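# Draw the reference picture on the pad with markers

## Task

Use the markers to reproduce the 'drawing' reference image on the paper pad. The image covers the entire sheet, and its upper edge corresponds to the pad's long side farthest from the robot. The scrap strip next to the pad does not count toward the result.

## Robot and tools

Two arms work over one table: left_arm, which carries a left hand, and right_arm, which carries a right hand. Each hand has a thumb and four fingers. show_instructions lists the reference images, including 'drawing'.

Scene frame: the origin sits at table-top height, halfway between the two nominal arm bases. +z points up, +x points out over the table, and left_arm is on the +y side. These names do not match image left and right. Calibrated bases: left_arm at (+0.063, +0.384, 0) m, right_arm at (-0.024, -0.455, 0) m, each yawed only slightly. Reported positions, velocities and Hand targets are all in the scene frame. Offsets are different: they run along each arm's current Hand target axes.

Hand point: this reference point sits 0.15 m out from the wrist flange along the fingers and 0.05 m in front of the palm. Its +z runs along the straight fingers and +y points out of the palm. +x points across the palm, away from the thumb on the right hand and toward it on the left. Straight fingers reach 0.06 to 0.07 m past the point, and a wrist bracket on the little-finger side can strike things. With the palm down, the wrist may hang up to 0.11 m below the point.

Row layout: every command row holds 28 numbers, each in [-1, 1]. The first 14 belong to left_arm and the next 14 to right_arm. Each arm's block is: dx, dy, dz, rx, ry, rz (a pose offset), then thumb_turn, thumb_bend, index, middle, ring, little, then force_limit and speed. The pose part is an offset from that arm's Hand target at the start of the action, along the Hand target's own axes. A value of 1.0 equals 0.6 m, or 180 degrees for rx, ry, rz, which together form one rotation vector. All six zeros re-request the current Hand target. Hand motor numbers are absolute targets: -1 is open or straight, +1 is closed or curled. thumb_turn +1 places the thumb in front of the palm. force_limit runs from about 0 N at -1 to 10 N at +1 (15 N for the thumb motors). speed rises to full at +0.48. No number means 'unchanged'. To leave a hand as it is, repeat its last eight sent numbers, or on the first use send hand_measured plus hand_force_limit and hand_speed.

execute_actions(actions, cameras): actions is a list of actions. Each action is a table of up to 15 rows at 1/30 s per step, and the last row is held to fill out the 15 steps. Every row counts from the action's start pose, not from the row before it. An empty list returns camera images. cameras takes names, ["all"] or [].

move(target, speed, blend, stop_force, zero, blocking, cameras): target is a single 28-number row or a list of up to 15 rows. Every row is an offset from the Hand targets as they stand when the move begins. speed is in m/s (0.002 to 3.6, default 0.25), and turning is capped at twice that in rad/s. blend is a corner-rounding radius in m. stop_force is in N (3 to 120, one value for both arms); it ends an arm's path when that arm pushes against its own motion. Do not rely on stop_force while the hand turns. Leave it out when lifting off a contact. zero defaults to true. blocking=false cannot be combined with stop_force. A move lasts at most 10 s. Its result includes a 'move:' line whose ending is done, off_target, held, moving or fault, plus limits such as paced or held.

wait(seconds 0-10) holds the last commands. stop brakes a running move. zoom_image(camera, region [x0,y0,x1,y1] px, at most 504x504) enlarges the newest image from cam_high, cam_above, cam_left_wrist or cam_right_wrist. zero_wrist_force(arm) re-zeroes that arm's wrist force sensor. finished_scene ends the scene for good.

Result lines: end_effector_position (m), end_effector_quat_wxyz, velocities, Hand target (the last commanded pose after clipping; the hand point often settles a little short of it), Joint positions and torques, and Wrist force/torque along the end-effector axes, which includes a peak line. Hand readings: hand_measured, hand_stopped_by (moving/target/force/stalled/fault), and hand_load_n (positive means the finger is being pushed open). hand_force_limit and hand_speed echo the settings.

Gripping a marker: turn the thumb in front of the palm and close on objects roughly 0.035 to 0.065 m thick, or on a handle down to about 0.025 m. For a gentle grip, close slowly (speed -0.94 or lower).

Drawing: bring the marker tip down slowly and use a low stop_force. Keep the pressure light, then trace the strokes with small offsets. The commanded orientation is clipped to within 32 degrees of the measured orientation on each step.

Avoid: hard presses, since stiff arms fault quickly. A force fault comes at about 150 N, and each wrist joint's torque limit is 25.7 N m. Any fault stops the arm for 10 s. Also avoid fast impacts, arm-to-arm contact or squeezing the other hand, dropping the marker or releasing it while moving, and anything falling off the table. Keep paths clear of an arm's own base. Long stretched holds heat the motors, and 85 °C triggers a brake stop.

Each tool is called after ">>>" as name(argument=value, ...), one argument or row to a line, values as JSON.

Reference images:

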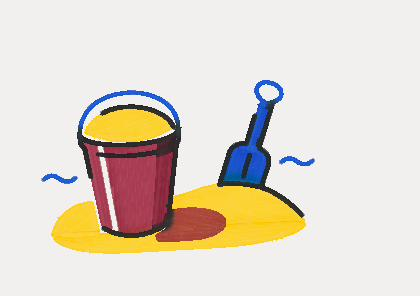

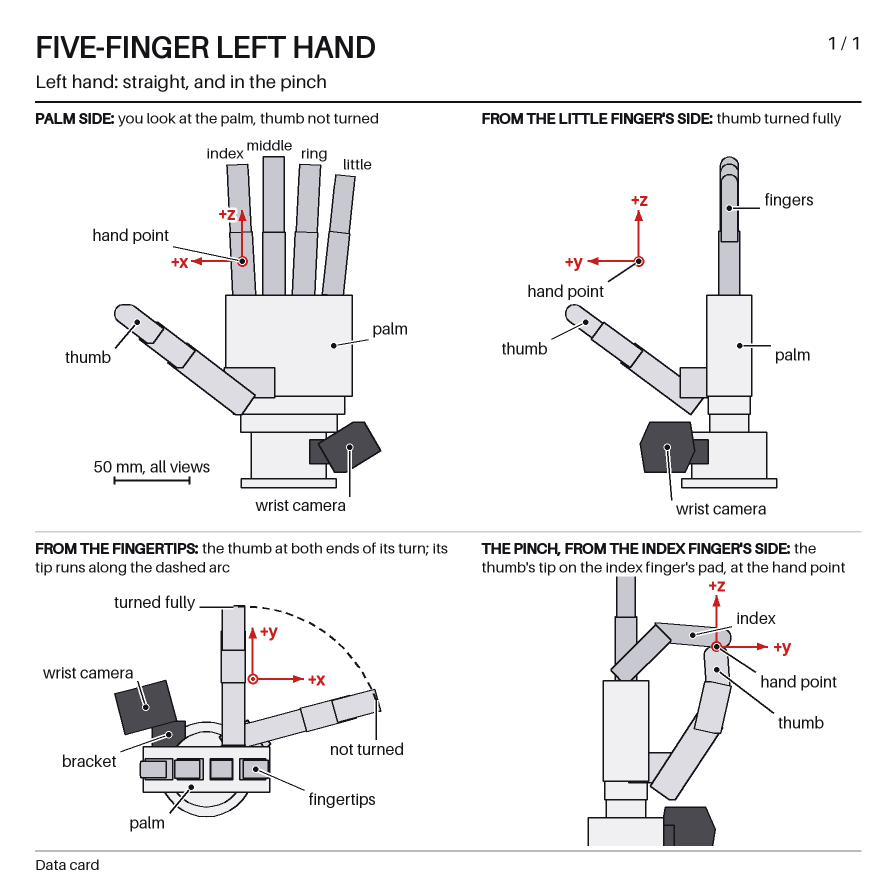

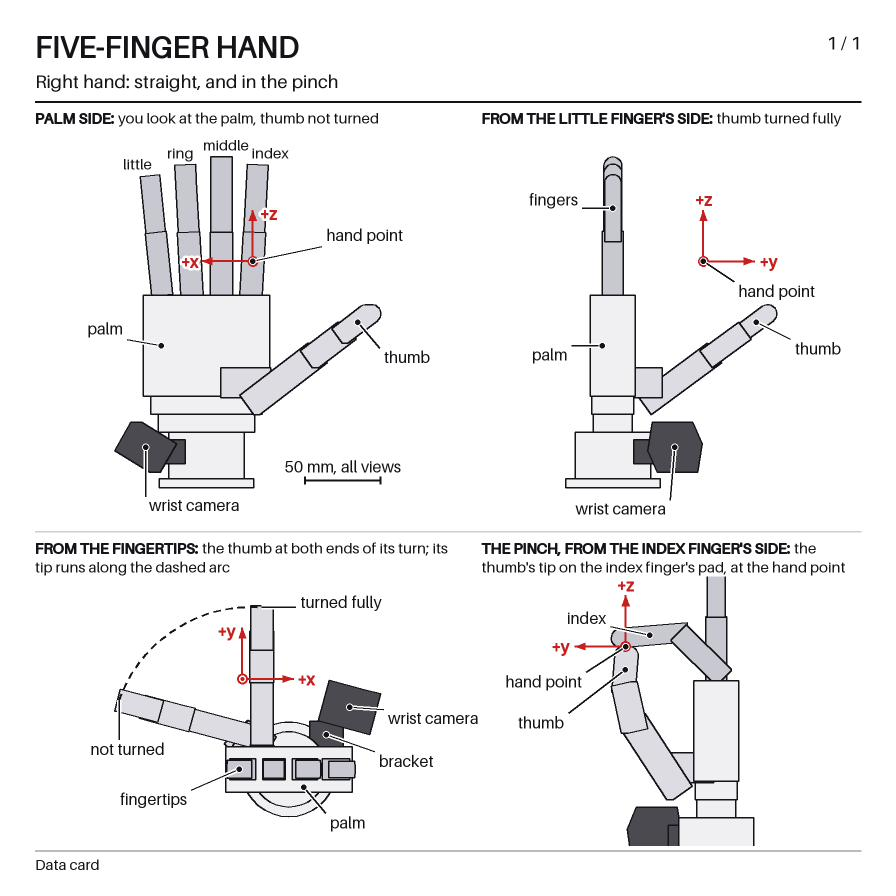

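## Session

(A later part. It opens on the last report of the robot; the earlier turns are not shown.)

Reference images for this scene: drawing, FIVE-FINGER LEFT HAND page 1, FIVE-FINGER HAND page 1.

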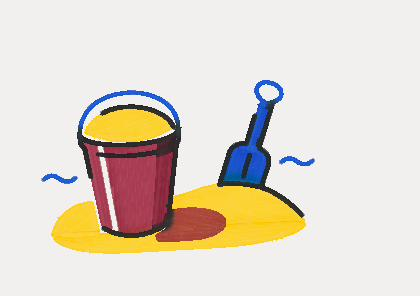

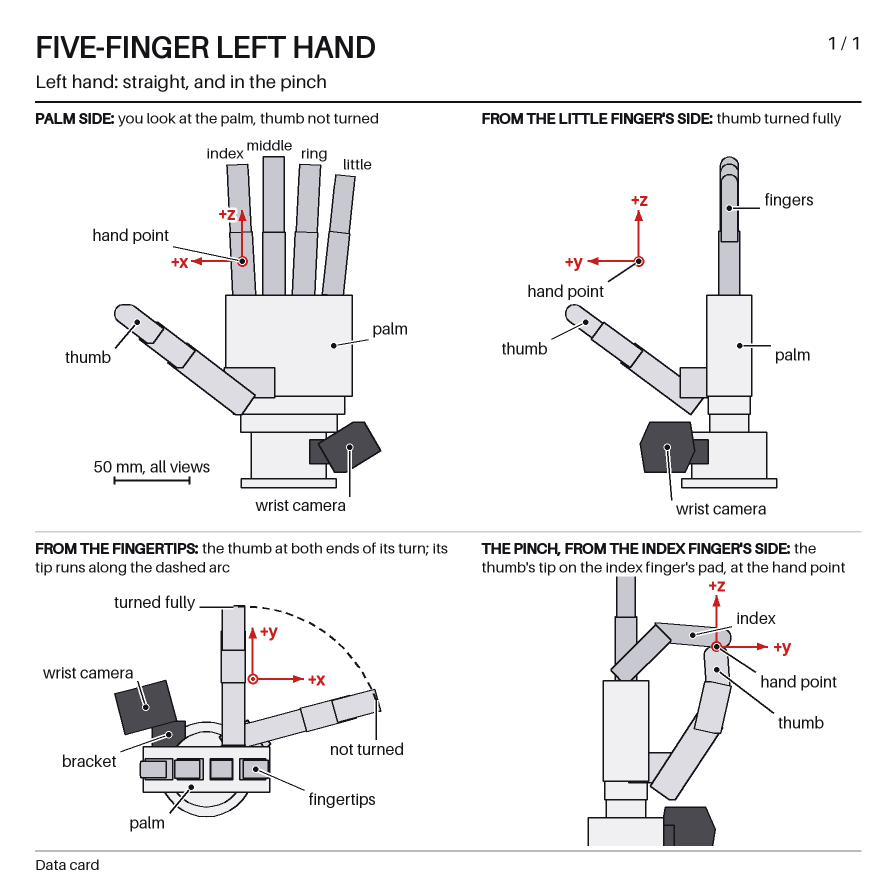

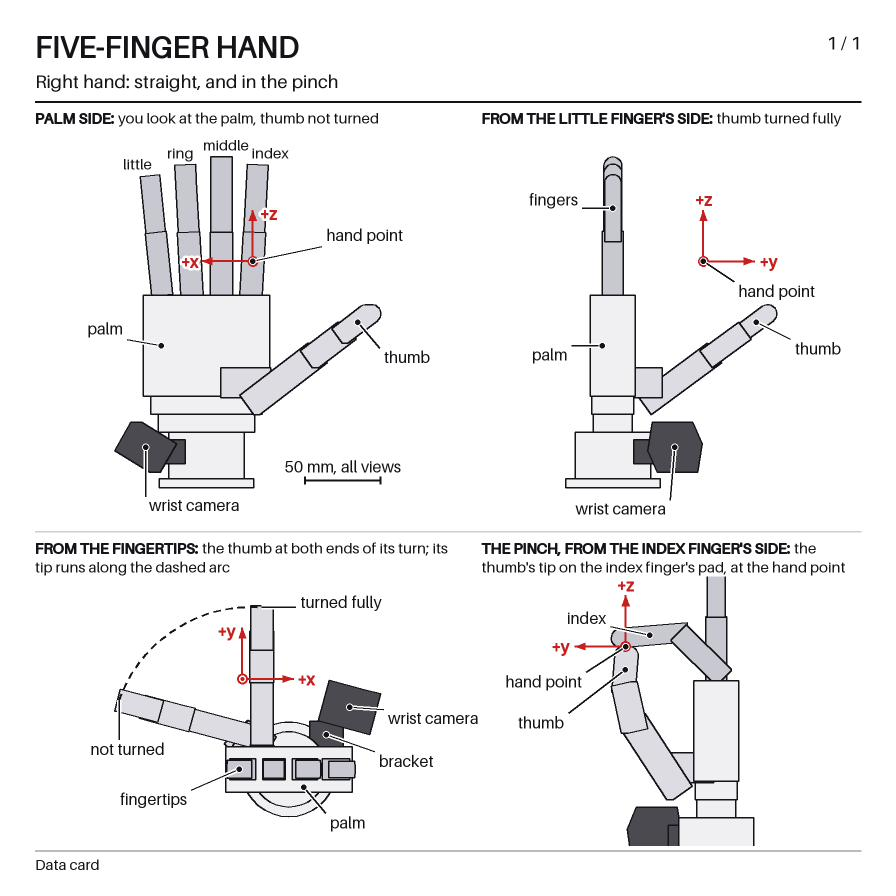

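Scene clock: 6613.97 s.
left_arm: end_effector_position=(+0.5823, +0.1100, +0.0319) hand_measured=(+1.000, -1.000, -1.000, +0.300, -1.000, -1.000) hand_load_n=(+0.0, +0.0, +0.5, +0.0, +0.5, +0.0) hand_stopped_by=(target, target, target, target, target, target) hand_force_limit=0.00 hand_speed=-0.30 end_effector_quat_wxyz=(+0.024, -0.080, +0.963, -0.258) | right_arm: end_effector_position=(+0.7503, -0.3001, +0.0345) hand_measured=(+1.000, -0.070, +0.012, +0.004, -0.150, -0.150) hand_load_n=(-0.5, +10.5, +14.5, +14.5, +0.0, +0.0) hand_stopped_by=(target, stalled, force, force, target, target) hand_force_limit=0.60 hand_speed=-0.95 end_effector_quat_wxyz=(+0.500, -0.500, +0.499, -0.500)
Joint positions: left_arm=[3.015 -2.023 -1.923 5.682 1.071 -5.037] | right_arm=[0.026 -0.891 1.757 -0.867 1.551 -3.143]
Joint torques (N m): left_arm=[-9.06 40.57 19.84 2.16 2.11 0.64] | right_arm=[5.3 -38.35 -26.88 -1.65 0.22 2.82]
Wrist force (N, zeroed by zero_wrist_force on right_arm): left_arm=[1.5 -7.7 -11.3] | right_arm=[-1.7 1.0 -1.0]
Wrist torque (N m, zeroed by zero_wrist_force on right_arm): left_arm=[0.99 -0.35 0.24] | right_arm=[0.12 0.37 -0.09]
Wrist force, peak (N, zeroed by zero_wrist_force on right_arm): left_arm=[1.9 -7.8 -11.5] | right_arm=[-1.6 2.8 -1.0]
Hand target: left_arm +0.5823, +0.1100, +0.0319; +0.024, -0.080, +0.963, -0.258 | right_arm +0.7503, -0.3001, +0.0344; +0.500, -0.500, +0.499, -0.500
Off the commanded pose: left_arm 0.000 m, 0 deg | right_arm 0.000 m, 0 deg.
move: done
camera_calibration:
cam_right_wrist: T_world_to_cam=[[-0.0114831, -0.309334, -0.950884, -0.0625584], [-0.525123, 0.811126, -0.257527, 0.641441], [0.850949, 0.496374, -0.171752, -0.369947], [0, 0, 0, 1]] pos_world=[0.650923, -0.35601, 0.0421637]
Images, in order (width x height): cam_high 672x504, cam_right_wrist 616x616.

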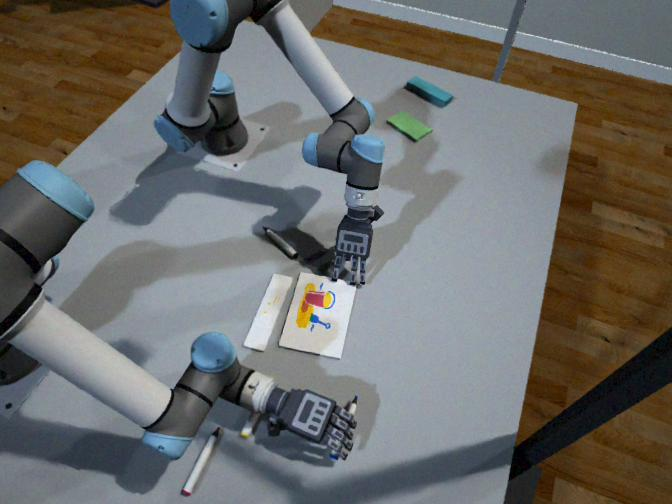

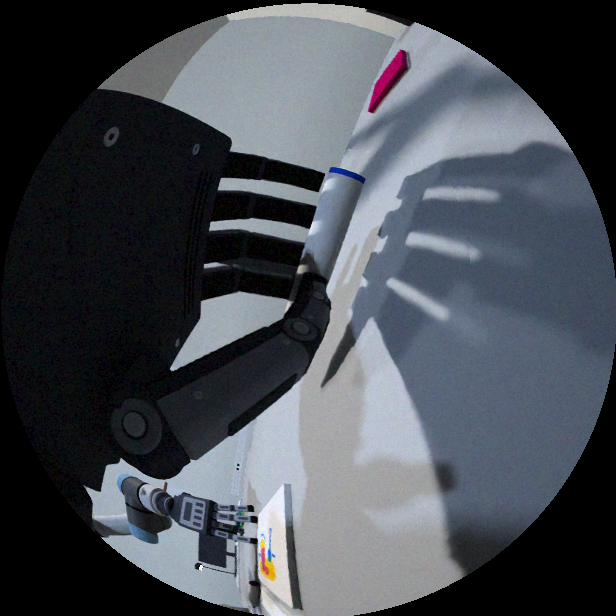

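>>> move(
  target=[0,0,0,0,0,0,1,-1,-1,0.3,-1,-1,0.0,-0.3,0,0.045,0,0,0,0,1,-0.06,0.4,0.4,-0.15,-0.15,0.6,-0.95],
  speed=0.01,
  stop_force=6,
)

>>> move(
  target=[0,0,0,0,0,0,1,-1,-1,0.3,-1,-1,0.0,-0.3,0,0,0,0,0,0,1,-0.12,-0.45,-0.45,-0.45,-0.45,-0.4,-0.85],
)

>>> wait(
  seconds=1.5,
)

>>> move(
  target=[
    [0,0,0,0,0,0,1,-1,-1,0.3,-1,-1,0.0,-0.3,0,-0.05,0,0,0,0,1,-0.12,-0.45,-0.45,-0.45,-0.45,-0.4,-0.85],
    [0,0,0,0,0,0,1,-1,-1,0.3,-1,-1,0.0,-0.3,0,-0.2,0,0,0,0,1,-0.12,-0.45,-0.45,-0.45,-0.45,-0.4,-0.85],
  ],
  speed=[0.05,0.25],
  blend=[0.01,0],
  cameras=["cam_right_wrist","cam_above"],
)

Scene clock: 6635.87 s.
left_arm: end_effector_position=(+0.5823, +0.1100, +0.0319) hand_measured=(+1.000, -1.000, -1.000, +0.300, -1.000, -1.000) hand_load_n=(+0.0, +0.0, +0.5, +0.0, +0.5, +0.0) hand_stopped_by=(target, target, target, target, target, target) hand_force_limit=0.00 hand_speed=-0.30 end_effector_quat_wxyz=(+0.024, -0.080, +0.963, -0.258) | right_arm: end_effector_position=(+0.7504, -0.3001, +0.0145) hand_measured=(+1.000, -0.070, +0.012, +0.004, -0.150, -0.150) hand_load_n=(-0.5, +8.0, +16.0, +15.0, +0.0, +0.0) hand_stopped_by=(target, stalled, force, force, target, target) hand_force_limit=0.60 hand_speed=-0.95 end_effector_quat_wxyz=(+0.500, -0.500, +0.499, -0.500)
Joint positions: left_arm=[3.015 -2.023 -1.923 5.682 1.071 -5.037] | right_arm=[0.026 -0.854 1.76 -0.907 1.551 -3.143]
Joint torques (N m): left_arm=[-8.38 40.82 19.59 2.21 2.27 0.35] | right_arm=[1.01 -49.16 -12.65 1.97 -1.3 2.42]
Wrist force (N, zeroed by zero_wrist_force on right_arm): left_arm=[1.6 -7.6 -11.3] | right_arm=[-0.3 -4.3 -0.8]
Wrist torque (N m, zeroed by zero_wrist_force on right_arm): left_arm=[1.02 -0.36 0.23] | right_arm=[0.09 0.34 0.01]
Wrist force, peak (N, zeroed by zero_wrist_force on right_arm): left_arm=[1.7 -7.7 -11.7] | right_arm=[1.5 -8.1 -0.7]
Hand target: left_arm +0.5823, +0.1100, +0.0319; +0.024, -0.080, +0.963, -0.258 | right_arm +0.7504, -0.3001, +0.0145; +0.500, -0.500, +0.499, -0.500 (not the last commanded pose)
Off the commanded pose: left_arm 0.000 m, 0 deg | right_arm 0.007 m, 0 deg.
move: contact (right_arm)

Scene clock: 6637.27 s.
left_arm: end_effector_position=(+0.5823, +0.1100, +0.0319) hand_measured=(+1.000, -1.000, -1.000, +0.300, -1.000, -1.000) hand_load_n=(+0.0, +0.0, +0.5, +0.0, +0.5, +0.0) hand_stopped_by=(target, target, target, target, target, target) hand_force_limit=0.00 hand_speed=-0.30 end_effector_quat_wxyz=(+0.024, -0.080, +0.963, -0.258) | right_arm: end_effector_position=(+0.7504, -0.3001, +0.0145) hand_measured=(+1.000, -0.120, -0.450, -0.450, -0.450, -0.450) hand_load_n=(+0.0, +0.0, +0.0, -0.5, -0.5, +0.0) hand_stopped_by=(target, target, target, target, target, target) hand_force_limit=-0.40 hand_speed=-0.85 end_effector_quat_wxyz=(+0.500, -0.500, +0.499, -0.500)
Joint positions: left_arm=[3.015 -2.023 -1.923 5.682 1.071 -5.037] | right_arm=[0.026 -0.854 1.76 -0.907 1.551 -3.143]
Joint torques (N m): left_arm=[-8.7 40.21 20.33 2.18 2.45 0.36] | right_arm=[8.7 -49.42 -18.45 -3.66 -1.41 2.24]
Wrist force (N, zeroed by zero_wrist_force on right_arm): left_arm=[1.5 -7.6 -11.4] | right_arm=[-1.2 0.5 -1.2]
Wrist torque (N m, zeroed by zero_wrist_force on right_arm): left_arm=[1.01 -0.36 0.24] | right_arm=[0.08 0.33 -0.06]
Wrist force, peak (N, zeroed by zero_wrist_force on right_arm): left_arm=[1.5 -7.8 -11.6] | right_arm=[-0.4 -4.4 -1.1]
Hand target: left_arm +0.5823, +0.1100, +0.0319; +0.024, -0.080, +0.963, -0.258 | right_arm +0.7504, -0.3001, +0.0145; +0.500, -0.500, +0.499, -0.500
Off the commanded pose: left_arm 0.000 m, 0 deg | right_arm 0.000 m, 0 deg.
move: done

Scene clock: 6638.77 s.
left_arm: end_effector_position=(+0.5823, +0.1100, +0.0319) hand_measured=(+1.000, -1.000, -1.000, +0.300, -1.000, -1.000) hand_load_n=(+0.0, +0.0, +1.0, +0.0, +0.5, +0.0) hand_stopped_by=(target, target, target, target, target, target) hand_force_limit=0.00 hand_speed=-0.30 end_effector_quat_wxyz=(+0.024, -0.080, +0.963, -0.258) | right_arm: end_effector_position=(+0.7504, -0.3001, +0.0145) hand_measured=(+1.000, -0.120, -0.450, -0.450, -0.450, -0.450) hand_load_n=(+0.0, +0.0, +0.0, +0.0, +0.0, +0.0) hand_stopped_by=(target, target, target, target, target, target) hand_force_limit=-0.40 hand_speed=-0.85 end_effector_quat_wxyz=(+0.500, -0.500, +0.499, -0.500)
Joint positions: left_arm=[3.015 -2.023 -1.923 5.682 1.071 -5.037] | right_arm=[0.026 -0.854 1.76 -0.907 1.551 -3.143]
Joint torques (N m): left_arm=[-8.59 40.15 19.91 2.29 2.25 0.34] | right_arm=[9.02 -49.74 -18.01 -3.39 -1.59 1.98]
Wrist force (N, zeroed by zero_wrist_force on right_arm): left_arm=[1.7 -7.6 -11.3] | right_arm=[-1.4 0.6 -1.0]
Wrist torque (N m, zeroed by zero_wrist_force on right_arm): left_arm=[1.00 -0.39 0.25] | right_arm=[0.09 0.35 -0.07]
Wrist force, peak (N, zeroed by zero_wrist_force on right_arm): left_arm=[1.6 -7.9 -11.5] | right_arm=[-1.6 0.6 -1.5]
Hand target: left_arm +0.5823, +0.1100, +0.0319; +0.024, -0.080, +0.963, -0.258 | right_arm +0.7504, -0.3001, +0.0145; +0.500, -0.500, +0.499, -0.500
Off the commanded pose: left_arm 0.000 m, 0 deg | right_arm 0.000 m, 0 deg.
wait: 1.50 s; at rest by 0.17 s

Scene clock: 6640.20 s.
left_arm: end_effector_position=(+0.5823, +0.1100, +0.0319) hand_measured=(+1.000, -1.000, -1.000, +0.300, -1.000, -1.000) hand_load_n=(+0.0, +0.0, +0.5, +0.0, +0.5, +0.0) hand_stopped_by=(target, target, target, target, target, target) hand_force_limit=0.00 hand_speed=-0.30 end_effector_quat_wxyz=(+0.024, -0.080, +0.963, -0.258) | right_arm: end_effector_position=(+0.7503, -0.2999, +0.1345) hand_measured=(+1.000, -0.120, -0.450, -0.450, -0.450, -0.450) hand_load_n=(+0.0, +0.0, +0.0, +0.0, +0.0, -0.5) hand_stopped_by=(target, target, target, target, target, target) hand_force_limit=-0.40 hand_speed=-0.85 end_effector_quat_wxyz=(+0.500, -0.500, +0.499, -0.500)
Joint positions: left_arm=[3.015 -2.023 -1.923 5.682 1.071 -5.037] | right_arm=[0.026 -1.055 1.708 -0.654 1.552 -3.143]
Joint torques (N m): left_arm=[-7.8 40.62 20.06 2.2 2.43 0.25] | right_arm=[-7.14 -49.38 -12.51 -0.4 0.14 -0.65]
Wrist force (N, zeroed by zero_wrist_force on right_arm): left_arm=[1.4 -7.9 -11.3] | right_arm=[-1.5 0.5 -0.8]
Wrist torque (N m, zeroed by zero_wrist_force on right_arm): left_arm=[0.97 -0.33 0.24] | right_arm=[0.09 0.35 -0.10]
Wrist force, peak (N, zeroed by zero_wrist_force on right_arm): left_arm=[1.8 -7.6 -11.7] | right_arm=[-1.5 2.4 -1.0]
Hand target: left_arm +0.5823, +0.1100, +0.0319; +0.024, -0.080, +0.963, -0.258 | right_arm +0.7502, -0.3000, +0.1345; +0.500, -0.500, +0.499, -0.500
Off the commanded pose: left_arm 0.000 m, 0 deg | right_arm 0.000 m, 0 deg.
move: done
camera_calibration:
cam_right_wrist: T_world_to_cam=[[-0.0111089, -0.309221, -0.950925, 0.0323305], [-0.524992, 0.811174, -0.257644, 0.666874], [0.851035, 0.496366, -0.17135, -0.353056], [0, 0, 0, 1]] pos_world=[0.650925, -0.355709, 0.142064]
Images, in order (width x height): cam_above 672x504, cam_right_wrist 616x616.

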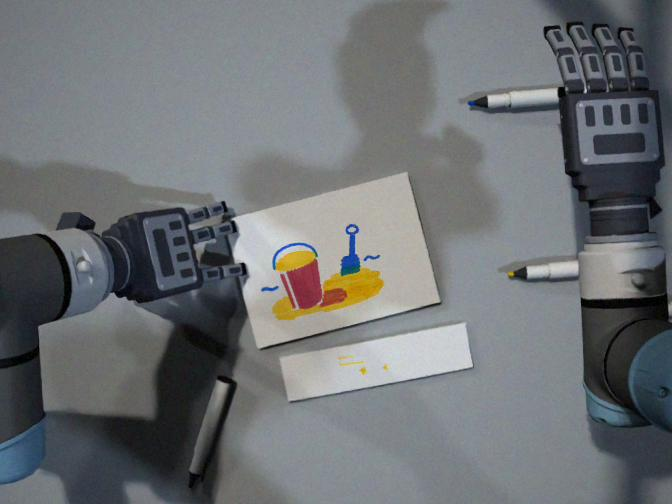

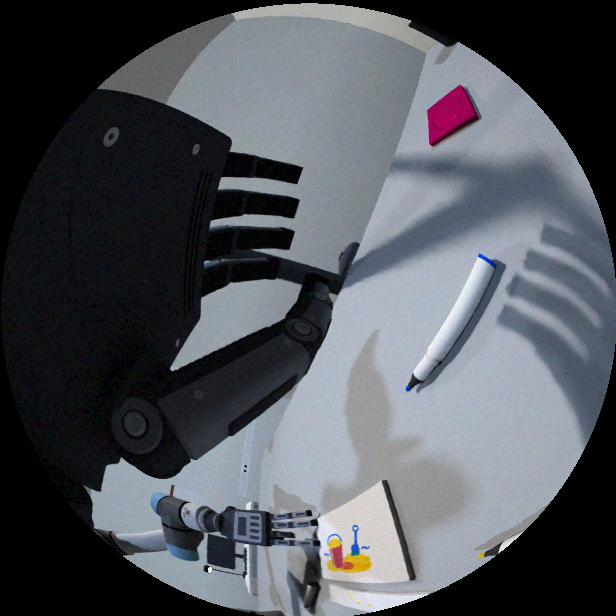

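>>> move(
  target=[
    [0,0,0,0,0,0,1,-1,-1,0.3,-1,-1,0.0,-0.3,-0.1,-0.03,-0.5,0,-0.1,0,1,-0.12,-0.45,-0.45,-0.45,-0.45,-0.4,-0.85],
    [0,0,0,0,0,0,1,-1,-1,0.3,-1,-1,0.0,-0.3,-0.6307,-0.009,-0.6007,0,-0.3722,0,1,-0.12,-0.45,-0.45,-0.45,-0.45,-0.4,-0.85],
  ],
  speed=0.3,
  blend=[0.05,0],
  cameras=["cam_right_wrist","cam_high","cam_above"],
)

Scene clock: 6667.70 s.
left_arm: end_effector_position=(+0.5823, +0.1100, +0.0319) hand_measured=(+1.000, -1.000, -1.000, +0.300, -1.000, -1.000) hand_load_n=(+0.0, +0.0, +0.5, +0.0, +0.5, +0.0) hand_stopped_by=(target, target, target, target, target, target) hand_force_limit=0.00 hand_speed=-0.30 end_effector_quat_wxyz=(+0.024, -0.080, +0.963, -0.258) | right_arm: end_effector_position=(+0.3894, +0.0780, +0.1390) hand_measured=(+1.000, -0.120, -0.450, -0.450, -0.450, -0.450) hand_load_n=(+0.0, +0.0, +0.0, +0.0, +0.0, +0.0) hand_stopped_by=(target, target, target, target, target, target) hand_force_limit=-0.40 hand_speed=-0.85 end_effector_quat_wxyz=(+0.693, -0.693, +0.140, -0.141)
Joint positions: left_arm=[3.015 -2.023 -1.923 5.682 1.071 -5.037] | right_arm=[0.445 -1.234 1.975 -0.74 0.802 -3.144]
Joint torques (N m): left_arm=[-8.25 40.88 18.91 2.16 2.36 0.1] | right_arm=[4.41 -27.81 -21.39 -3.5 1.49 -2.11]
Wrist force (N, zeroed by zero_wrist_force on right_arm): left_arm=[1.6 -7.5 -11.3] | right_arm=[-2.0 0.5 -1.0]
Wrist torque (N m, zeroed by zero_wrist_force on right_arm): left_arm=[1.01 -0.36 0.23] | right_arm=[0.07 0.41 -0.16]
Wrist force, peak (N, zeroed by zero_wrist_force on right_arm): left_arm=[1.5 -7.9 -11.7] | right_arm=[-1.3 -0.4 -2.3]
Hand target: left_arm +0.5823, +0.1100, +0.0319; +0.024, -0.080, +0.963, -0.258 | right_arm +0.3894, +0.0781, +0.1390; +0.693, -0.693, +0.140, -0.141
Off the commanded pose: left_arm 0.000 m, 0 deg | right_arm 0.000 m, 0 deg.
move: done
camera_calibration:
cam_right_wrist: T_world_to_cam=[[0.280112, -0.133075, -0.950699, 0.022359], [-0.9519, -0.16663, -0.257141, 0.414448], [-0.124196, 0.976998, -0.173349, 0.109808], [0, 0, 0, 1]] pos_world=[0.401887, -0.0352475, 0.146863]
Images, in order (width x height): cam_high 672x504, cam_above 672x504, cam_right_wrist 616x616.

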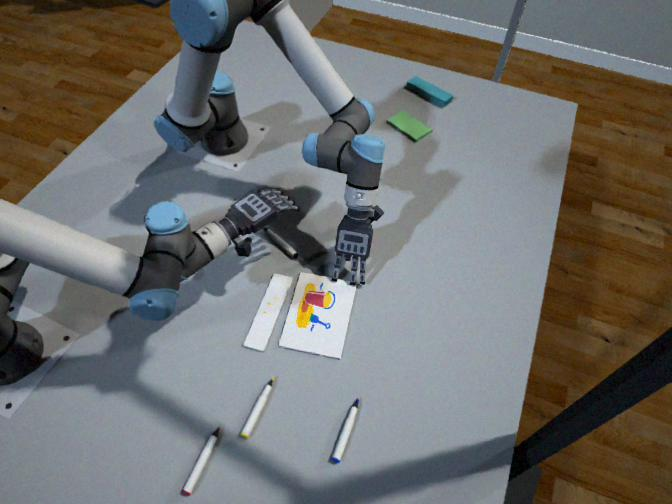

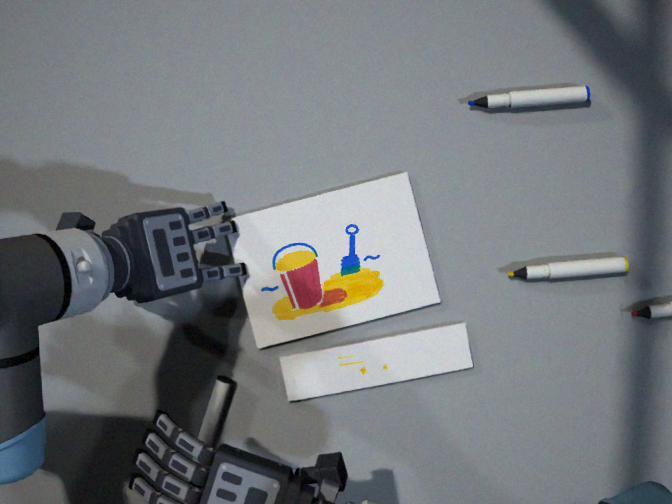

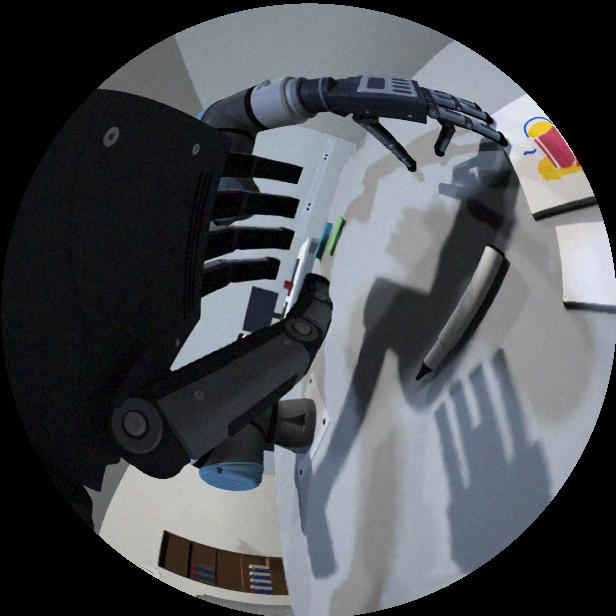

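>>> move(
  target=[
    [0,0,0,0,0,0,1,-1,-1,0.3,-1,-1,0.0,-0.3,0.0208,0.05,0.0033,0,0,0,1,-0.12,-0.45,-0.45,-0.45,-0.45,-0.4,-0.85],
    [0,0,0,0,0,0,1,-1,-1,0.3,-1,-1,0.0,-0.3,0.0208,0.165,0.0033,0,0,0,1,-0.12,-0.45,-0.45,-0.45,-0.45,-0.4,-0.85],
  ],
  speed=[0.15,0.1],
  blend=[0.005,0],
)

>>> move(
  target=[0,0,0,0,0,0,1,-1,-1,0.3,-1,-1,0.0,-0.3,0,0.0408,0,0,0,0,1,-0.12,-0.45,-0.45,-0.45,-0.45,-0.4,-0.85],
  speed=0.01,
  stop_force=4,
  cameras=["cam_right_wrist","cam_above","cam_high"],
)

Scene clock: 6703.87 s.
left_arm: end_effector_position=(+0.5823, +0.1100, +0.0319) hand_measured=(+1.000, -1.000, -1.000, +0.300, -1.000, -1.000) hand_load_n=(+0.0, +0.0, +0.5, +0.0, +0.5, +0.0) hand_stopped_by=(target, target, target, target, target, target) hand_force_limit=0.00 hand_speed=-0.30 end_effector_quat_wxyz=(+0.024, -0.080, +0.963, -0.258) | right_arm: end_effector_position=(+0.4017, +0.0749, +0.0400) hand_measured=(+1.000, -0.120, -0.450, -0.450, -0.450, -0.450) hand_load_n=(+0.0, +0.0, +0.0, -0.5, +0.0, +0.0) hand_stopped_by=(target, target, target, target, target, target) hand_force_limit=-0.40 hand_speed=-0.85 end_effector_quat_wxyz=(+0.693, -0.693, +0.140, -0.141)
Joint positions: left_arm=[3.015 -2.023 -1.923 5.682 1.071 -5.037] | right_arm=[0.428 -1.027 2.009 -0.981 0.784 -3.144]
Joint torques (N m): left_arm=[-7.88 40.35 19.78 2.27 2.4 -0.07] | right_arm=[-0.83 -37.15 -23.77 0.6 2.51 2.3]
Wrist force (N, zeroed by zero_wrist_force on right_arm): left_arm=[1.8 -7.6 -11.4] | right_arm=[-1.6 0.2 -0.7]
Wrist torque (N m, zeroed by zero_wrist_force on right_arm): left_arm=[1.02 -0.39 0.25] | right_arm=[0.05 0.34 -0.20]
Wrist force, peak (N, zeroed by zero_wrist_force on right_arm): left_arm=[1.3 -7.7 -11.8] | right_arm=[-2.0 0.9 -1.5]
Hand target: left_arm +0.5823, +0.1100, +0.0319; +0.024, -0.080, +0.963, -0.258 | right_arm +0.4018, +0.0749, +0.0401; +0.693, -0.693, +0.140, -0.141
Off the commanded pose: left_arm 0.000 m, 0 deg | right_arm 0.000 m, 0 deg.
move: done

Scene clock: 6707.30 s.
left_arm: end_effector_position=(+0.5823, +0.1100, +0.0319) hand_measured=(+1.000, -1.000, -1.000, +0.300, -1.000, -1.000) hand_load_n=(+0.0, +0.0, +0.5, +0.0, +0.5, +0.0) hand_stopped_by=(target, target, target, target, target, target) hand_force_limit=0.00 hand_speed=-0.30 end_effector_quat_wxyz=(+0.024, -0.080, +0.963, -0.258) | right_arm: end_effector_position=(+0.4018, +0.0749, +0.0156) hand_measured=(+1.000, -0.120, -0.450, -0.450, -0.450, -0.450) hand_load_n=(+0.0, +0.0, +0.0, +0.0, +0.0, +0.0) hand_stopped_by=(target, target, target, target, target, target) hand_force_limit=-0.40 hand_speed=-0.85 end_effector_quat_wxyz=(+0.693, -0.693, +0.140, -0.141)
Joint positions: left_arm=[3.015 -2.023 -1.923 5.682 1.071 -5.037] | right_arm=[0.428 -0.973 2.013 -1.039 0.784 -3.144]
Joint torques (N m): left_arm=[-7.65 40.98 19.23 2.04 2.43 0.01] | right_arm=[-7.15 -47.21 -6.1 1.23 -2.37 -0.9]
Wrist force (N, zeroed by zero_wrist_force on right_arm): left_arm=[1.4 -7.8 -11.2] | right_arm=[-1.7 0.5 -0.5]
Wrist torque (N m, zeroed by zero_wrist_force on right_arm): left_arm=[0.98 -0.32 0.22] | right_arm=[0.05 0.35 -0.19]
Wrist force, peak (N, zeroed by zero_wrist_force on right_arm): left_arm=[1.7 -7.5 -11.9] | right_arm=[-2.0 0.5 -0.7]
Hand target: left_arm +0.5823, +0.1100, +0.0319; +0.024, -0.080, +0.963, -0.258 | right_arm +0.4018, +0.0749, +0.0156; +0.693, -0.693, +0.140, -0.141
Off the commanded pose: left_arm 0.000 m, 0 deg | right_arm 0.000 m, 0 deg.
move: done
camera_calibration:
cam_right_wrist: T_world_to_cam=[[0.280121, -0.133045, -0.9507, -0.0989689], [-0.951884, -0.166725, -0.257138, 0.394063], [-0.124295, 0.976986, -0.173347, 0.093021], [0, 0, 0, 1]] pos_world=[0.414387, -0.0383475, 0.0233634]
Images, in order (width x height): cam_high 672x504, cam_above 672x504, cam_right_wrist 616x616.

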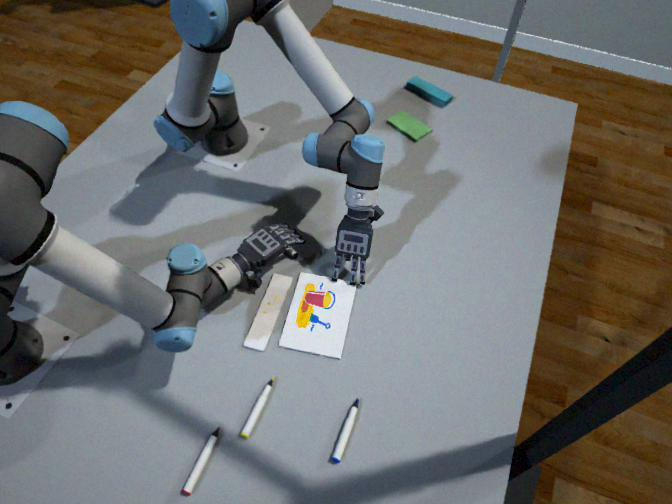

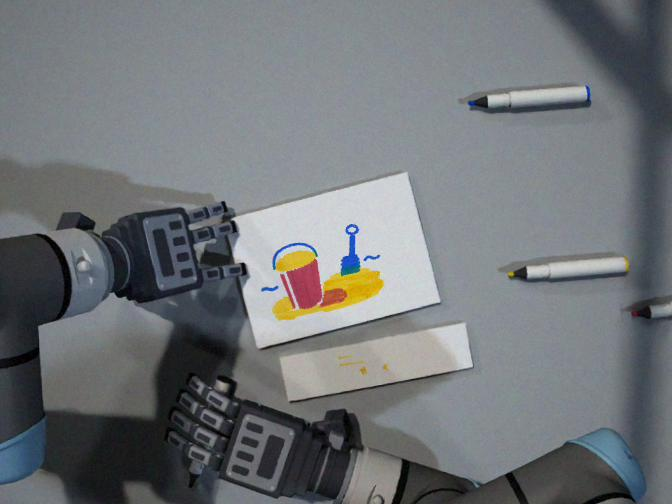

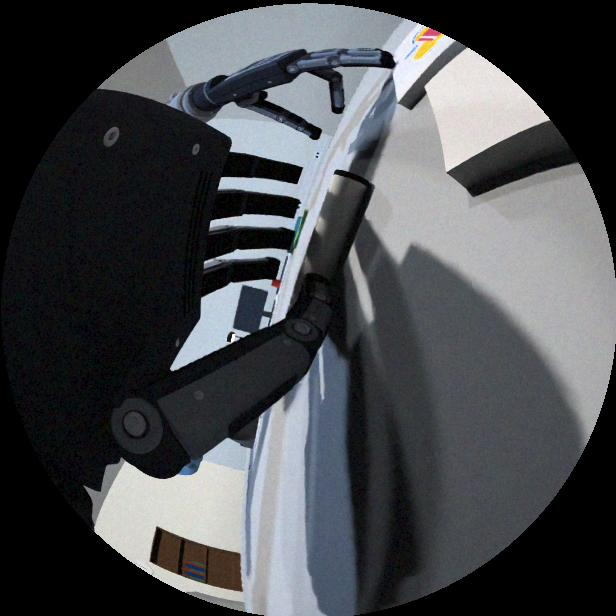

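Good; close the grip, lift, tighten.

>>> move(
  target=[0,0,0,0,0,0,1,-1,-1,0.3,-1,-1,0.0,-0.3,0,0,0,0,0,0,1,-0.12,0.5,0.5,-0.15,-0.15,0.2,-0.95],
)

>>> wait(
  seconds=2,
)

>>> move(
  target=[0,0,0,0,0,0,1,-1,-1,0.3,-1,-1,0.0,-0.3,0,-0.15,0,0,0,0,1,-0.12,0.5,0.5,-0.15,-0.15,0.2,-0.95],
  speed=0.08,
)

>>> move(
  target=[0,0,0,0,0,0,1,-1,-1,0.3,-1,-1,0.0,-0.3,0,0,0,0,0,0,1,-0.12,0.4,0.4,-0.15,-0.15,0.7,-0.97],
)

>>> wait(
  seconds=2,
)

>>> move(
  target=[0,0,0,0,0,0,1,-1,-1,0.3,-1,-1,0.0,-0.3,0,0,0,0,0,0,1,-0.06,0.4,0.4,-0.15,-0.15,0.6,-0.95],
)

>>> wait(
  seconds=2,
  cameras=["cam_right_wrist"],
)

Scene clock: 6737.07 s.
left_arm: end_effector_position=(+0.5823, +0.1100, +0.0319) hand_measured=(+1.000, -1.000, -1.000, +0.300, -1.000, -1.000) hand_load_n=(+0.0, +0.0, +0.5, +0.0, +0.5, +0.0) hand_stopped_by=(target, target, target, target, target, target) hand_force_limit=0.00 hand_speed=-0.30 end_effector_quat_wxyz=(+0.024, -0.080, +0.963, -0.258) | right_arm: end_effector_position=(+0.4018, +0.0749, +0.0156) hand_measured=(+1.000, -0.120, +0.006, -0.004, -0.150, -0.150) hand_load_n=(+0.0, +2.0, +7.0, +5.5, +0.0, +0.0) hand_stopped_by=(target, target, force, force, target, target) hand_force_limit=0.20 hand_speed=-0.95 end_effector_quat_wxyz=(+0.693, -0.693, +0.140, -0.141)
Joint positions: left_arm=[3.015 -2.023 -1.923 5.682 1.071 -5.037] | right_arm=[0.428 -0.973 2.013 -1.039 0.784 -3.144]
Joint torques (N m): left_arm=[-6.63 40.68 18.91 2.25 2.36 -0.38] | right_arm=[-5.75 -39.78 -13.19 1.1 -2.25 2.42]
Wrist force (N, zeroed by zero_wrist_force on right_arm): left_arm=[2.1 -7.8 -11.2] | right_arm=[-2.7 -6.7 2.7]
Wrist torque (N m, zeroed by zero_wrist_force on right_arm): left_arm=[0.97 -0.44 0.28] | right_arm=[0.08 0.35 -0.27]
Wrist force, peak (N, zeroed by zero_wrist_force on right_arm): left_arm=[1.7 -7.7 -11.8] | right_arm=[-2.7 -6.7 2.7]
Hand target: left_arm +0.5823, +0.1100, +0.0319; +0.024, -0.080, +0.963, -0.258 | right_arm +0.4018, +0.0749, +0.0156; +0.693, -0.693, +0.140, -0.141
Off the commanded pose: left_arm 0.000 m, 0 deg | right_arm 0.000 m, 0 deg.
move: done

Scene clock: 6739.07 s.
left_arm: end_effector_position=(+0.5823, +0.1100, +0.0319) hand_measured=(+1.000, -1.000, -1.000, +0.300, -1.000, -1.000) hand_load_n=(+0.0, +0.0, +0.5, +0.0, +0.5, +0.0) hand_stopped_by=(target, target, target, target, target, target) hand_force_limit=0.00 hand_speed=-0.30 end_effector_quat_wxyz=(+0.024, -0.080, +0.963, -0.258) | right_arm: end_effector_position=(+0.4018, +0.0749, +0.0156) hand_measured=(+1.000, -0.120, +0.006, -0.004, -0.150, -0.150) hand_load_n=(+0.0, +2.0, +7.0, +5.5, +0.0, +0.0) hand_stopped_by=(target, target, force, force, target, target) hand_force_limit=0.20 hand_speed=-0.95 end_effector_quat_wxyz=(+0.693, -0.693, +0.140, -0.141)
Joint positions: left_arm=[3.015 -2.023 -1.923 5.682 1.071 -5.037] | right_arm=[0.428 -0.973 2.013 -1.039 0.784 -3.144]
Joint torques (N m): left_arm=[-7.16 41.13 19.93 2.19 2.35 -0.2] | right_arm=[-5.55 -25.57 -13.59 1.24 -2.45 2.17]
Wrist force (N, zeroed by zero_wrist_force on right_arm): left_arm=[1.6 -7.5 -11.2] | right_arm=[-2.7 -6.4 2.5]
Wrist torque (N m, zeroed by zero_wrist_force on right_arm): left_arm=[1.02 -0.37 0.24] | right_arm=[0.14 0.36 -0.27]
Wrist force, peak (N, zeroed by zero_wrist_force on right_arm): left_arm=[1.7 -8.0 -11.5] | right_arm=[-2.8 -6.8 2.8]
Hand target: left_arm +0.5823, +0.1100, +0.0319; +0.024, -0.080, +0.963, -0.258 | right_arm +0.4018, +0.0749, +0.0156; +0.693, -0.693, +0.140, -0.141
Off the commanded pose: left_arm 0.000 m, 0 deg | right_arm 0.000 m, 0 deg.
wait: 2.00 s; at rest by 0.17 s

Scene clock: 6740.53 s.
left_arm: end_effector_position=(+0.5823, +0.1100, +0.0319) hand_measured=(+1.000, -1.000, -1.000, +0.300, -1.000, -1.000) hand_load_n=(+0.0, +0.0, +0.5, +0.0, +0.5, +0.0) hand_stopped_by=(target, target, target, target, target, target) hand_force_limit=0.00 hand_speed=-0.30 end_effector_quat_wxyz=(+0.024, -0.080, +0.963, -0.258) | right_arm: end_effector_position=(+0.4018, +0.0750, +0.1057) hand_measured=(+1.000, -0.122, +0.006, -0.004, -0.150, -0.150) hand_load_n=(-0.5, +3.5, +4.5, +4.5, +0.0, +0.0) hand_stopped_by=(target, target, force, force, target, target) hand_force_limit=0.20 hand_speed=-0.95 end_effector_quat_wxyz=(+0.693, -0.693, +0.140, -0.141)
Joint positions: left_arm=[3.015 -2.023 -1.923 5.682 1.071 -5.037] | right_arm=[0.428 -1.159 1.978 -0.818 0.784 -3.144]
Joint torques (N m): left_arm=[-7.2 40.85 18.33 2.02 2.31 -0.39] | right_arm=[5.17 -26.35 -8.81 -3.85 1.8 -3.08]
Wrist force (N, zeroed by zero_wrist_force on right_arm): left_arm=[1.8 -7.6 -11.2] | right_arm=[-1.7 0.7 -0.8]
Wrist torque (N m, zeroed by zero_wrist_force on right_arm): left_arm=[0.99 -0.39 0.25] | right_arm=[0.09 0.38 -0.23]
Wrist force, peak (N, zeroed by zero_wrist_force on right_arm): left_arm=[1.6 -7.6 -11.7] | right_arm=[-2.9 -6.5 2.5]
Hand target: left_arm +0.5823, +0.1100, +0.0319; +0.024, -0.080, +0.963, -0.258 | right_arm +0.4017, +0.0750, +0.1056; +0.693, -0.693, +0.140, -0.141
Off the commanded pose: left_arm 0.000 m, 0 deg | right_arm 0.000 m, 0 deg.
move: done

Scene clock: 6741.03 s.
left_arm: end_effector_position=(+0.5823, +0.1100, +0.0319) hand_measured=(+1.000, -1.000, -1.000, +0.300, -1.000, -1.000) hand_load_n=(+0.0, +0.0, +1.0, +0.0, +0.5, +0.0) hand_stopped_by=(target, target, target, target, target, target) hand_force_limit=0.00 hand_speed=-0.30 end_effector_quat_wxyz=(+0.024, -0.080, +0.963, -0.258) | right_arm: end_effector_position=(+0.4017, +0.0750, +0.1056) hand_measured=(+1.000, -0.122, +0.022, +0.008, -0.150, -0.150) hand_load_n=(-1.0, +7.5, +9.0, +9.0, +0.0, +0.0) hand_stopped_by=(target, target, force, force, target, target) hand_force_limit=0.70 hand_speed=-0.97 end_effector_quat_wxyz=(+0.693, -0.693, +0.140, -0.141)
Joint positions: left_arm=[3.015 -2.023 -1.923 5.682 1.071 -5.037] | right_arm=[0.428 -1.159 1.978 -0.818 0.784 -3.144]
Joint torques (N m): left_arm=[-6.8 40.13 18.7 2.27 2.46 -0.24] | right_arm=[1.34 -27.45 -7.92 -1.66 0.33 -2.78]
Wrist force (N, zeroed by zero_wrist_force on right_arm): left_arm=[1.7 -7.8 -11.2] | right_arm=[-1.5 0.8 -0.6]
Wrist torque (N m, zeroed by zero_wrist_force on right_arm): left_arm=[0.97 -0.39 0.25] | right_arm=[0.09 0.35 -0.20]
Wrist force, peak (N, zeroed by zero_wrist_force on right_arm): left_arm=[1.4 -7.7 -11.4] | right_arm=[-1.9 0.7 -0.9]
Hand target: left_arm +0.5823, +0.1100, +0.0319; +0.024, -0.080, +0.963, -0.258 | right_arm +0.4017, +0.0750, +0.1056; +0.693, -0.693, +0.140, -0.141
Off the commanded pose: left_arm 0.000 m, 0 deg | right_arm 0.000 m, 0 deg.
move: done

Scene clock: 6743.03 s.
left_arm: end_effector_position=(+0.5823, +0.1100, +0.0319) hand_measured=(+1.000, -1.000, -1.000, +0.300, -1.000, -1.000) hand_load_n=(+0.0, -0.5, +0.5, +0.0, +0.5, +0.0) hand_stopped_by=(target, target, target, target, target, target) hand_force_limit=0.00 hand_speed=-0.30 end_effector_quat_wxyz=(+0.024, -0.080, +0.963, -0.258) | right_arm: end_effector_position=(+0.4017, +0.0750, +0.1056) hand_measured=(+1.000, -0.122, +0.022, +0.008, -0.150, -0.150) hand_load_n=(-1.5, +7.0, +9.0, +9.0, +0.0, +0.5) hand_stopped_by=(target, target, force, force, target, target) hand_force_limit=0.70 hand_speed=-0.97 end_effector_quat_wxyz=(+0.693, -0.693, +0.140, -0.141)
Joint positions: left_arm=[3.015 -2.023 -1.923 5.682 1.071 -5.037] | right_arm=[0.428 -1.159 1.978 -0.818 0.784 -3.144]
Joint torques (N m): left_arm=[-7.1 41.05 18.76 2.13 2.58 -0.36] | right_arm=[-7.3 -25.19 -8.58 0.13 -2.3 -2.84]
Wrist force (N, zeroed by zero_wrist_force on right_arm): left_arm=[1.5 -7.8 -11.2] | right_arm=[-1.7 0.8 -0.8]
Wrist torque (N m, zeroed by zero_wrist_force on right_arm): left_arm=[0.97 -0.34 0.24] | right_arm=[0.11 0.37 -0.22]
Wrist force, peak (N, zeroed by zero_wrist_force on right_arm): left_arm=[1.8 -7.8 -11.5] | right_arm=[-2.1 0.8 -0.8]
Hand target: left_arm +0.5823, +0.1100, +0.0319; +0.024, -0.080, +0.963, -0.258 | right_arm +0.4017, +0.0750, +0.1056; +0.693, -0.693, +0.140, -0.141
Off the commanded pose: left_arm 0.000 m, 0 deg | right_arm 0.000 m, 0 deg.
wait: 2.00 s; at rest by 0.17 s

Scene clock: 6744.07 s.
left_arm: end_effector_position=(+0.5823, +0.1100, +0.0319) hand_measured=(+1.000, -1.000, -1.000, +0.300, -1.000, -1.000) hand_load_n=(+0.0, +0.0, +1.0, +0.0, +0.5, +0.0) hand_stopped_by=(target, target, target, target, target, target) hand_force_limit=0.00 hand_speed=-0.30 end_effector_quat_wxyz=(+0.024, -0.080, +0.963, -0.258) | right_arm: end_effector_position=(+0.4017, +0.0750, +0.1056) hand_measured=(+1.000, -0.066, +0.020, +0.008, -0.150, -0.150) hand_load_n=(-2.0, +10.5, +15.0, +14.5, +0.0, +0.0) hand_stopped_by=(target, target, force, force, target, target) hand_force_limit=0.60 hand_speed=-0.95 end_effector_quat_wxyz=(+0.693, -0.693, +0.140, -0.141)
Joint positions: left_arm=[3.015 -2.023 -1.923 5.682 1.071 -5.037] | right_arm=[0.428 -1.159 1.978 -0.818 0.784 -3.144]
Joint torques (N m): left_arm=[-7.01 40.73 19.01 2.21 2.42 -0.53] | right_arm=[-7.84 -25.67 -7.2 0.11 -2.32 -2.88]
Wrist force (N, zeroed by zero_wrist_force on right_arm): left_arm=[1.8 -7.4 -11.1] | right_arm=[-1.7 0.9 -0.8]
Wrist torque (N m, zeroed by zero_wrist_force on right_arm): left_arm=[1.02 -0.39 0.24] | right_arm=[0.12 0.37 -0.21]
Wrist force, peak (N, zeroed by zero_wrist_force on right_arm): left_arm=[1.6 -8.0 -11.4] | right_arm=[-1.8 1.0 -0.8]
Hand target: left_arm +0.5823, +0.1100, +0.0319; +0.024, -0.080, +0.963, -0.258 | right_arm +0.4017, +0.0750, +0.1056; +0.693, -0.693, +0.140, -0.141
Off the commanded pose: left_arm 0.000 m, 0 deg | right_arm 0.000 m, 0 deg.
move: done

Scene clock: 6746.07 s.
left_arm: end_effector_position=(+0.5823, +0.1100, +0.0319) hand_measured=(+1.000, -1.000, -1.000, +0.300, -1.000, -1.000) hand_load_n=(+0.0, -0.5, +1.0, +0.0, +0.5, +0.0) hand_stopped_by=(target, target, target, target, target, target) hand_force_limit=0.00 hand_speed=-0.30 end_effector_quat_wxyz=(+0.024, -0.080, +0.963, -0.258) | right_arm: end_effector_position=(+0.4017, +0.0750, +0.1056) hand_measured=(+1.000, -0.068, +0.020, +0.008, -0.150, -0.150) hand_load_n=(-2.0, +10.0, +15.5, +14.5, -0.5, +0.0) hand_stopped_by=(target, target, force, force, target, target) hand_force_limit=0.60 hand_speed=-0.95 end_effector_quat_wxyz=(+0.693, -0.693, +0.140, -0.141)
Joint positions: left_arm=[3.015 -2.023 -1.923 5.682 1.071 -5.037] | right_arm=[0.428 -1.159 1.978 -0.818 0.784 -3.144]
Joint torques (N m): left_arm=[-6.99 40.8 18.11 2.06 2.33 -0.56] | right_arm=[-7.14 -24.53 -8.02 0.11 -2.31 -2.89]
Wrist force (N, zeroed by zero_wrist_force on right_arm): left_arm=[1.7 -7.8 -11.3] | right_arm=[-1.9 0.7 -0.8]
Wrist torque (N m, zeroed by zero_wrist_force on right_arm): left_arm=[0.97 -0.37 0.25] | right_arm=[0.09 0.40 -0.23]
Wrist force, peak (N, zeroed by zero_wrist_force on right_arm): left_arm=[1.5 -7.6 -11.8] | right_arm=[-1.8 0.8 -1.0]
Hand target: left_arm +0.5823, +0.1100, +0.0319; +0.024, -0.080, +0.963, -0.258 | right_arm +0.4017, +0.0750, +0.1056; +0.693, -0.693, +0.140, -0.141
Off the commanded pose: left_arm 0.000 m, 0 deg | right_arm 0.000 m, 0 deg.
wait: 2.00 s; at rest by 0.17 s
camera_calibration:
cam_right_wrist: T_world_to_cam=[[0.280121, -0.133045, -0.9507, -0.0133646], [-0.951884, -0.166725, -0.257138, 0.417127], [-0.124295, 0.976986, -0.173347, 0.108512], [0, 0, 0, 1]] pos_world=[0.414287, -0.0382475, 0.113363]
Images, in order (width x height): cam_right_wrist 616x616.

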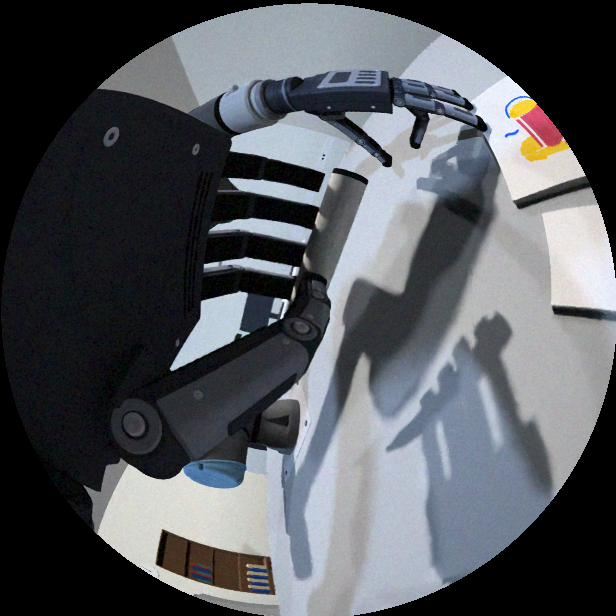

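>>> move(
  target=[
    [0,0,0,0,0,0,1,-1,-1,0.3,-1,-1,0.0,-0.3,0.05,-0.074,-0.15,0,0,0,1,-0.06,0.4,0.4,-0.15,-0.15,0.6,-0.95],
    [0,0,0,0,0,0,1,-1,-1,0.3,-1,-1,0.0,-0.3,0.2643,-0.074,-0.2049,-0.0554,0.0554,-0.4977,1,-0.06,0.4,0.4,-0.15,-0.15,0.6,-0.95],
  ],
  speed=0.3,
  blend=[0.03,0],
  cameras=["cam_above","cam_right_wrist"],
)

>>> zoom_image(
  camera="cam_above",
  region=[380, 160, 450, 320],
)

Scene clock: 6767.87 s.
left_arm: end_effector_position=(+0.5823, +0.1100, +0.0319) hand_measured=(+1.000, -1.000, -1.000, +0.300, -1.000, -1.000) hand_load_n=(+0.0, +0.0, +0.5, -0.5, +0.5, -0.5) hand_stopped_by=(target, target, target, target, target, target) hand_force_limit=0.00 hand_speed=-0.30 end_effector_quat_wxyz=(+0.024, -0.080, +0.963, -0.258) | right_arm: end_effector_position=(+0.4998, -0.1001, +0.1502) hand_measured=(+1.000, -0.068, +0.020, +0.008, -0.150, -0.150) hand_load_n=(-2.0, +10.0, +15.0, +14.0, +0.0, +0.0) hand_stopped_by=(target, target, force, force, target, target) hand_force_limit=0.60 hand_speed=-0.95 end_effector_quat_wxyz=(-0.323, +0.629, +0.323, +0.629)
Joint positions: left_arm=[3.015 -2.023 -1.923 5.682 1.071 -5.037] | right_arm=[0.2 -1.343 2.197 -0.854 0.778 -4.714]
Joint torques (N m): left_arm=[-7 40.48 18.5 2.27 2.41 -0.58] | right_arm=[9.81 -35.56 -25.64 0.57 -2.72 -0.78]
Wrist force (N, zeroed by zero_wrist_force on right_arm): left_arm=[1.4 -7.7 -11.2] | right_arm=[-0.1 -0.5 0.1]
Wrist torque (N m, zeroed by zero_wrist_force on right_arm): left_arm=[0.98 -0.34 0.23] | right_arm=[-0.09 0.01 -0.08]
Wrist force, peak (N, zeroed by zero_wrist_force on right_arm): left_arm=[1.6 -7.7 -11.7] | right_arm=[-2.3 1.5 0.6]
Hand target: left_arm +0.5823, +0.1100, +0.0319; +0.024, -0.080, +0.963, -0.258 | right_arm +0.4998, -0.1000, +0.1503; -0.322, +0.629, +0.323, +0.629
Off the commanded pose: left_arm 0.000 m, 0 deg | right_arm 0.000 m, 0 deg.
move: done
camera_calibration:
cam_right_wrist: T_world_to_cam=[[0.765228, -0.564615, 0.309252, -0.496543], [-0.0971553, -0.576171, -0.811535, 0.107826], [0.636386, 0.590963, -0.495757, -0.0709064], [0, 0, 0, 1]] pos_world=[0.435569, -0.176326, 0.205909]
Images, in order (width x height): cam_above 672x504, cam_right_wrist 616x616.

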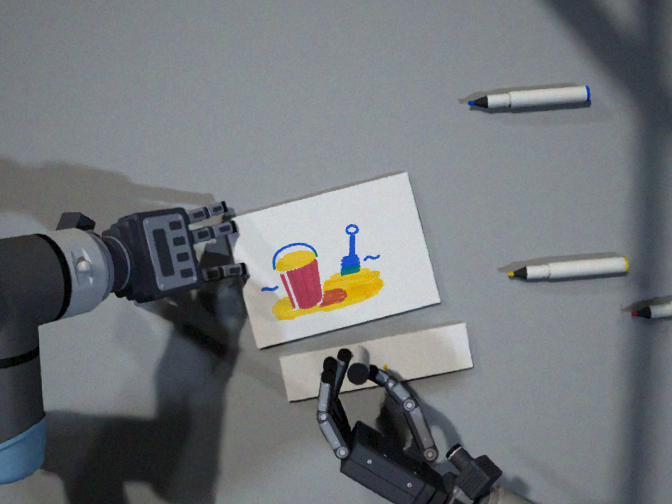

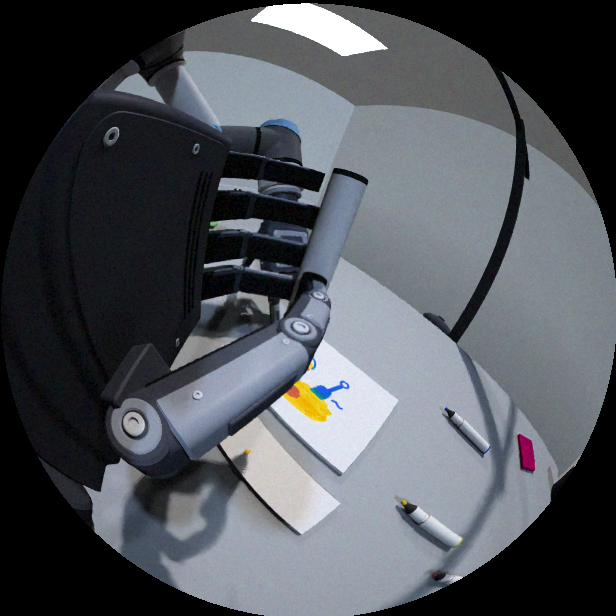

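Scaled by 3.150.

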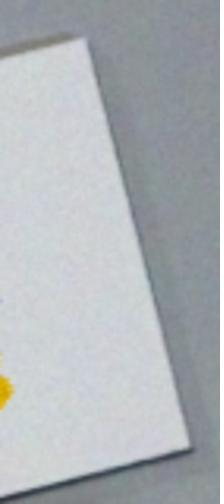

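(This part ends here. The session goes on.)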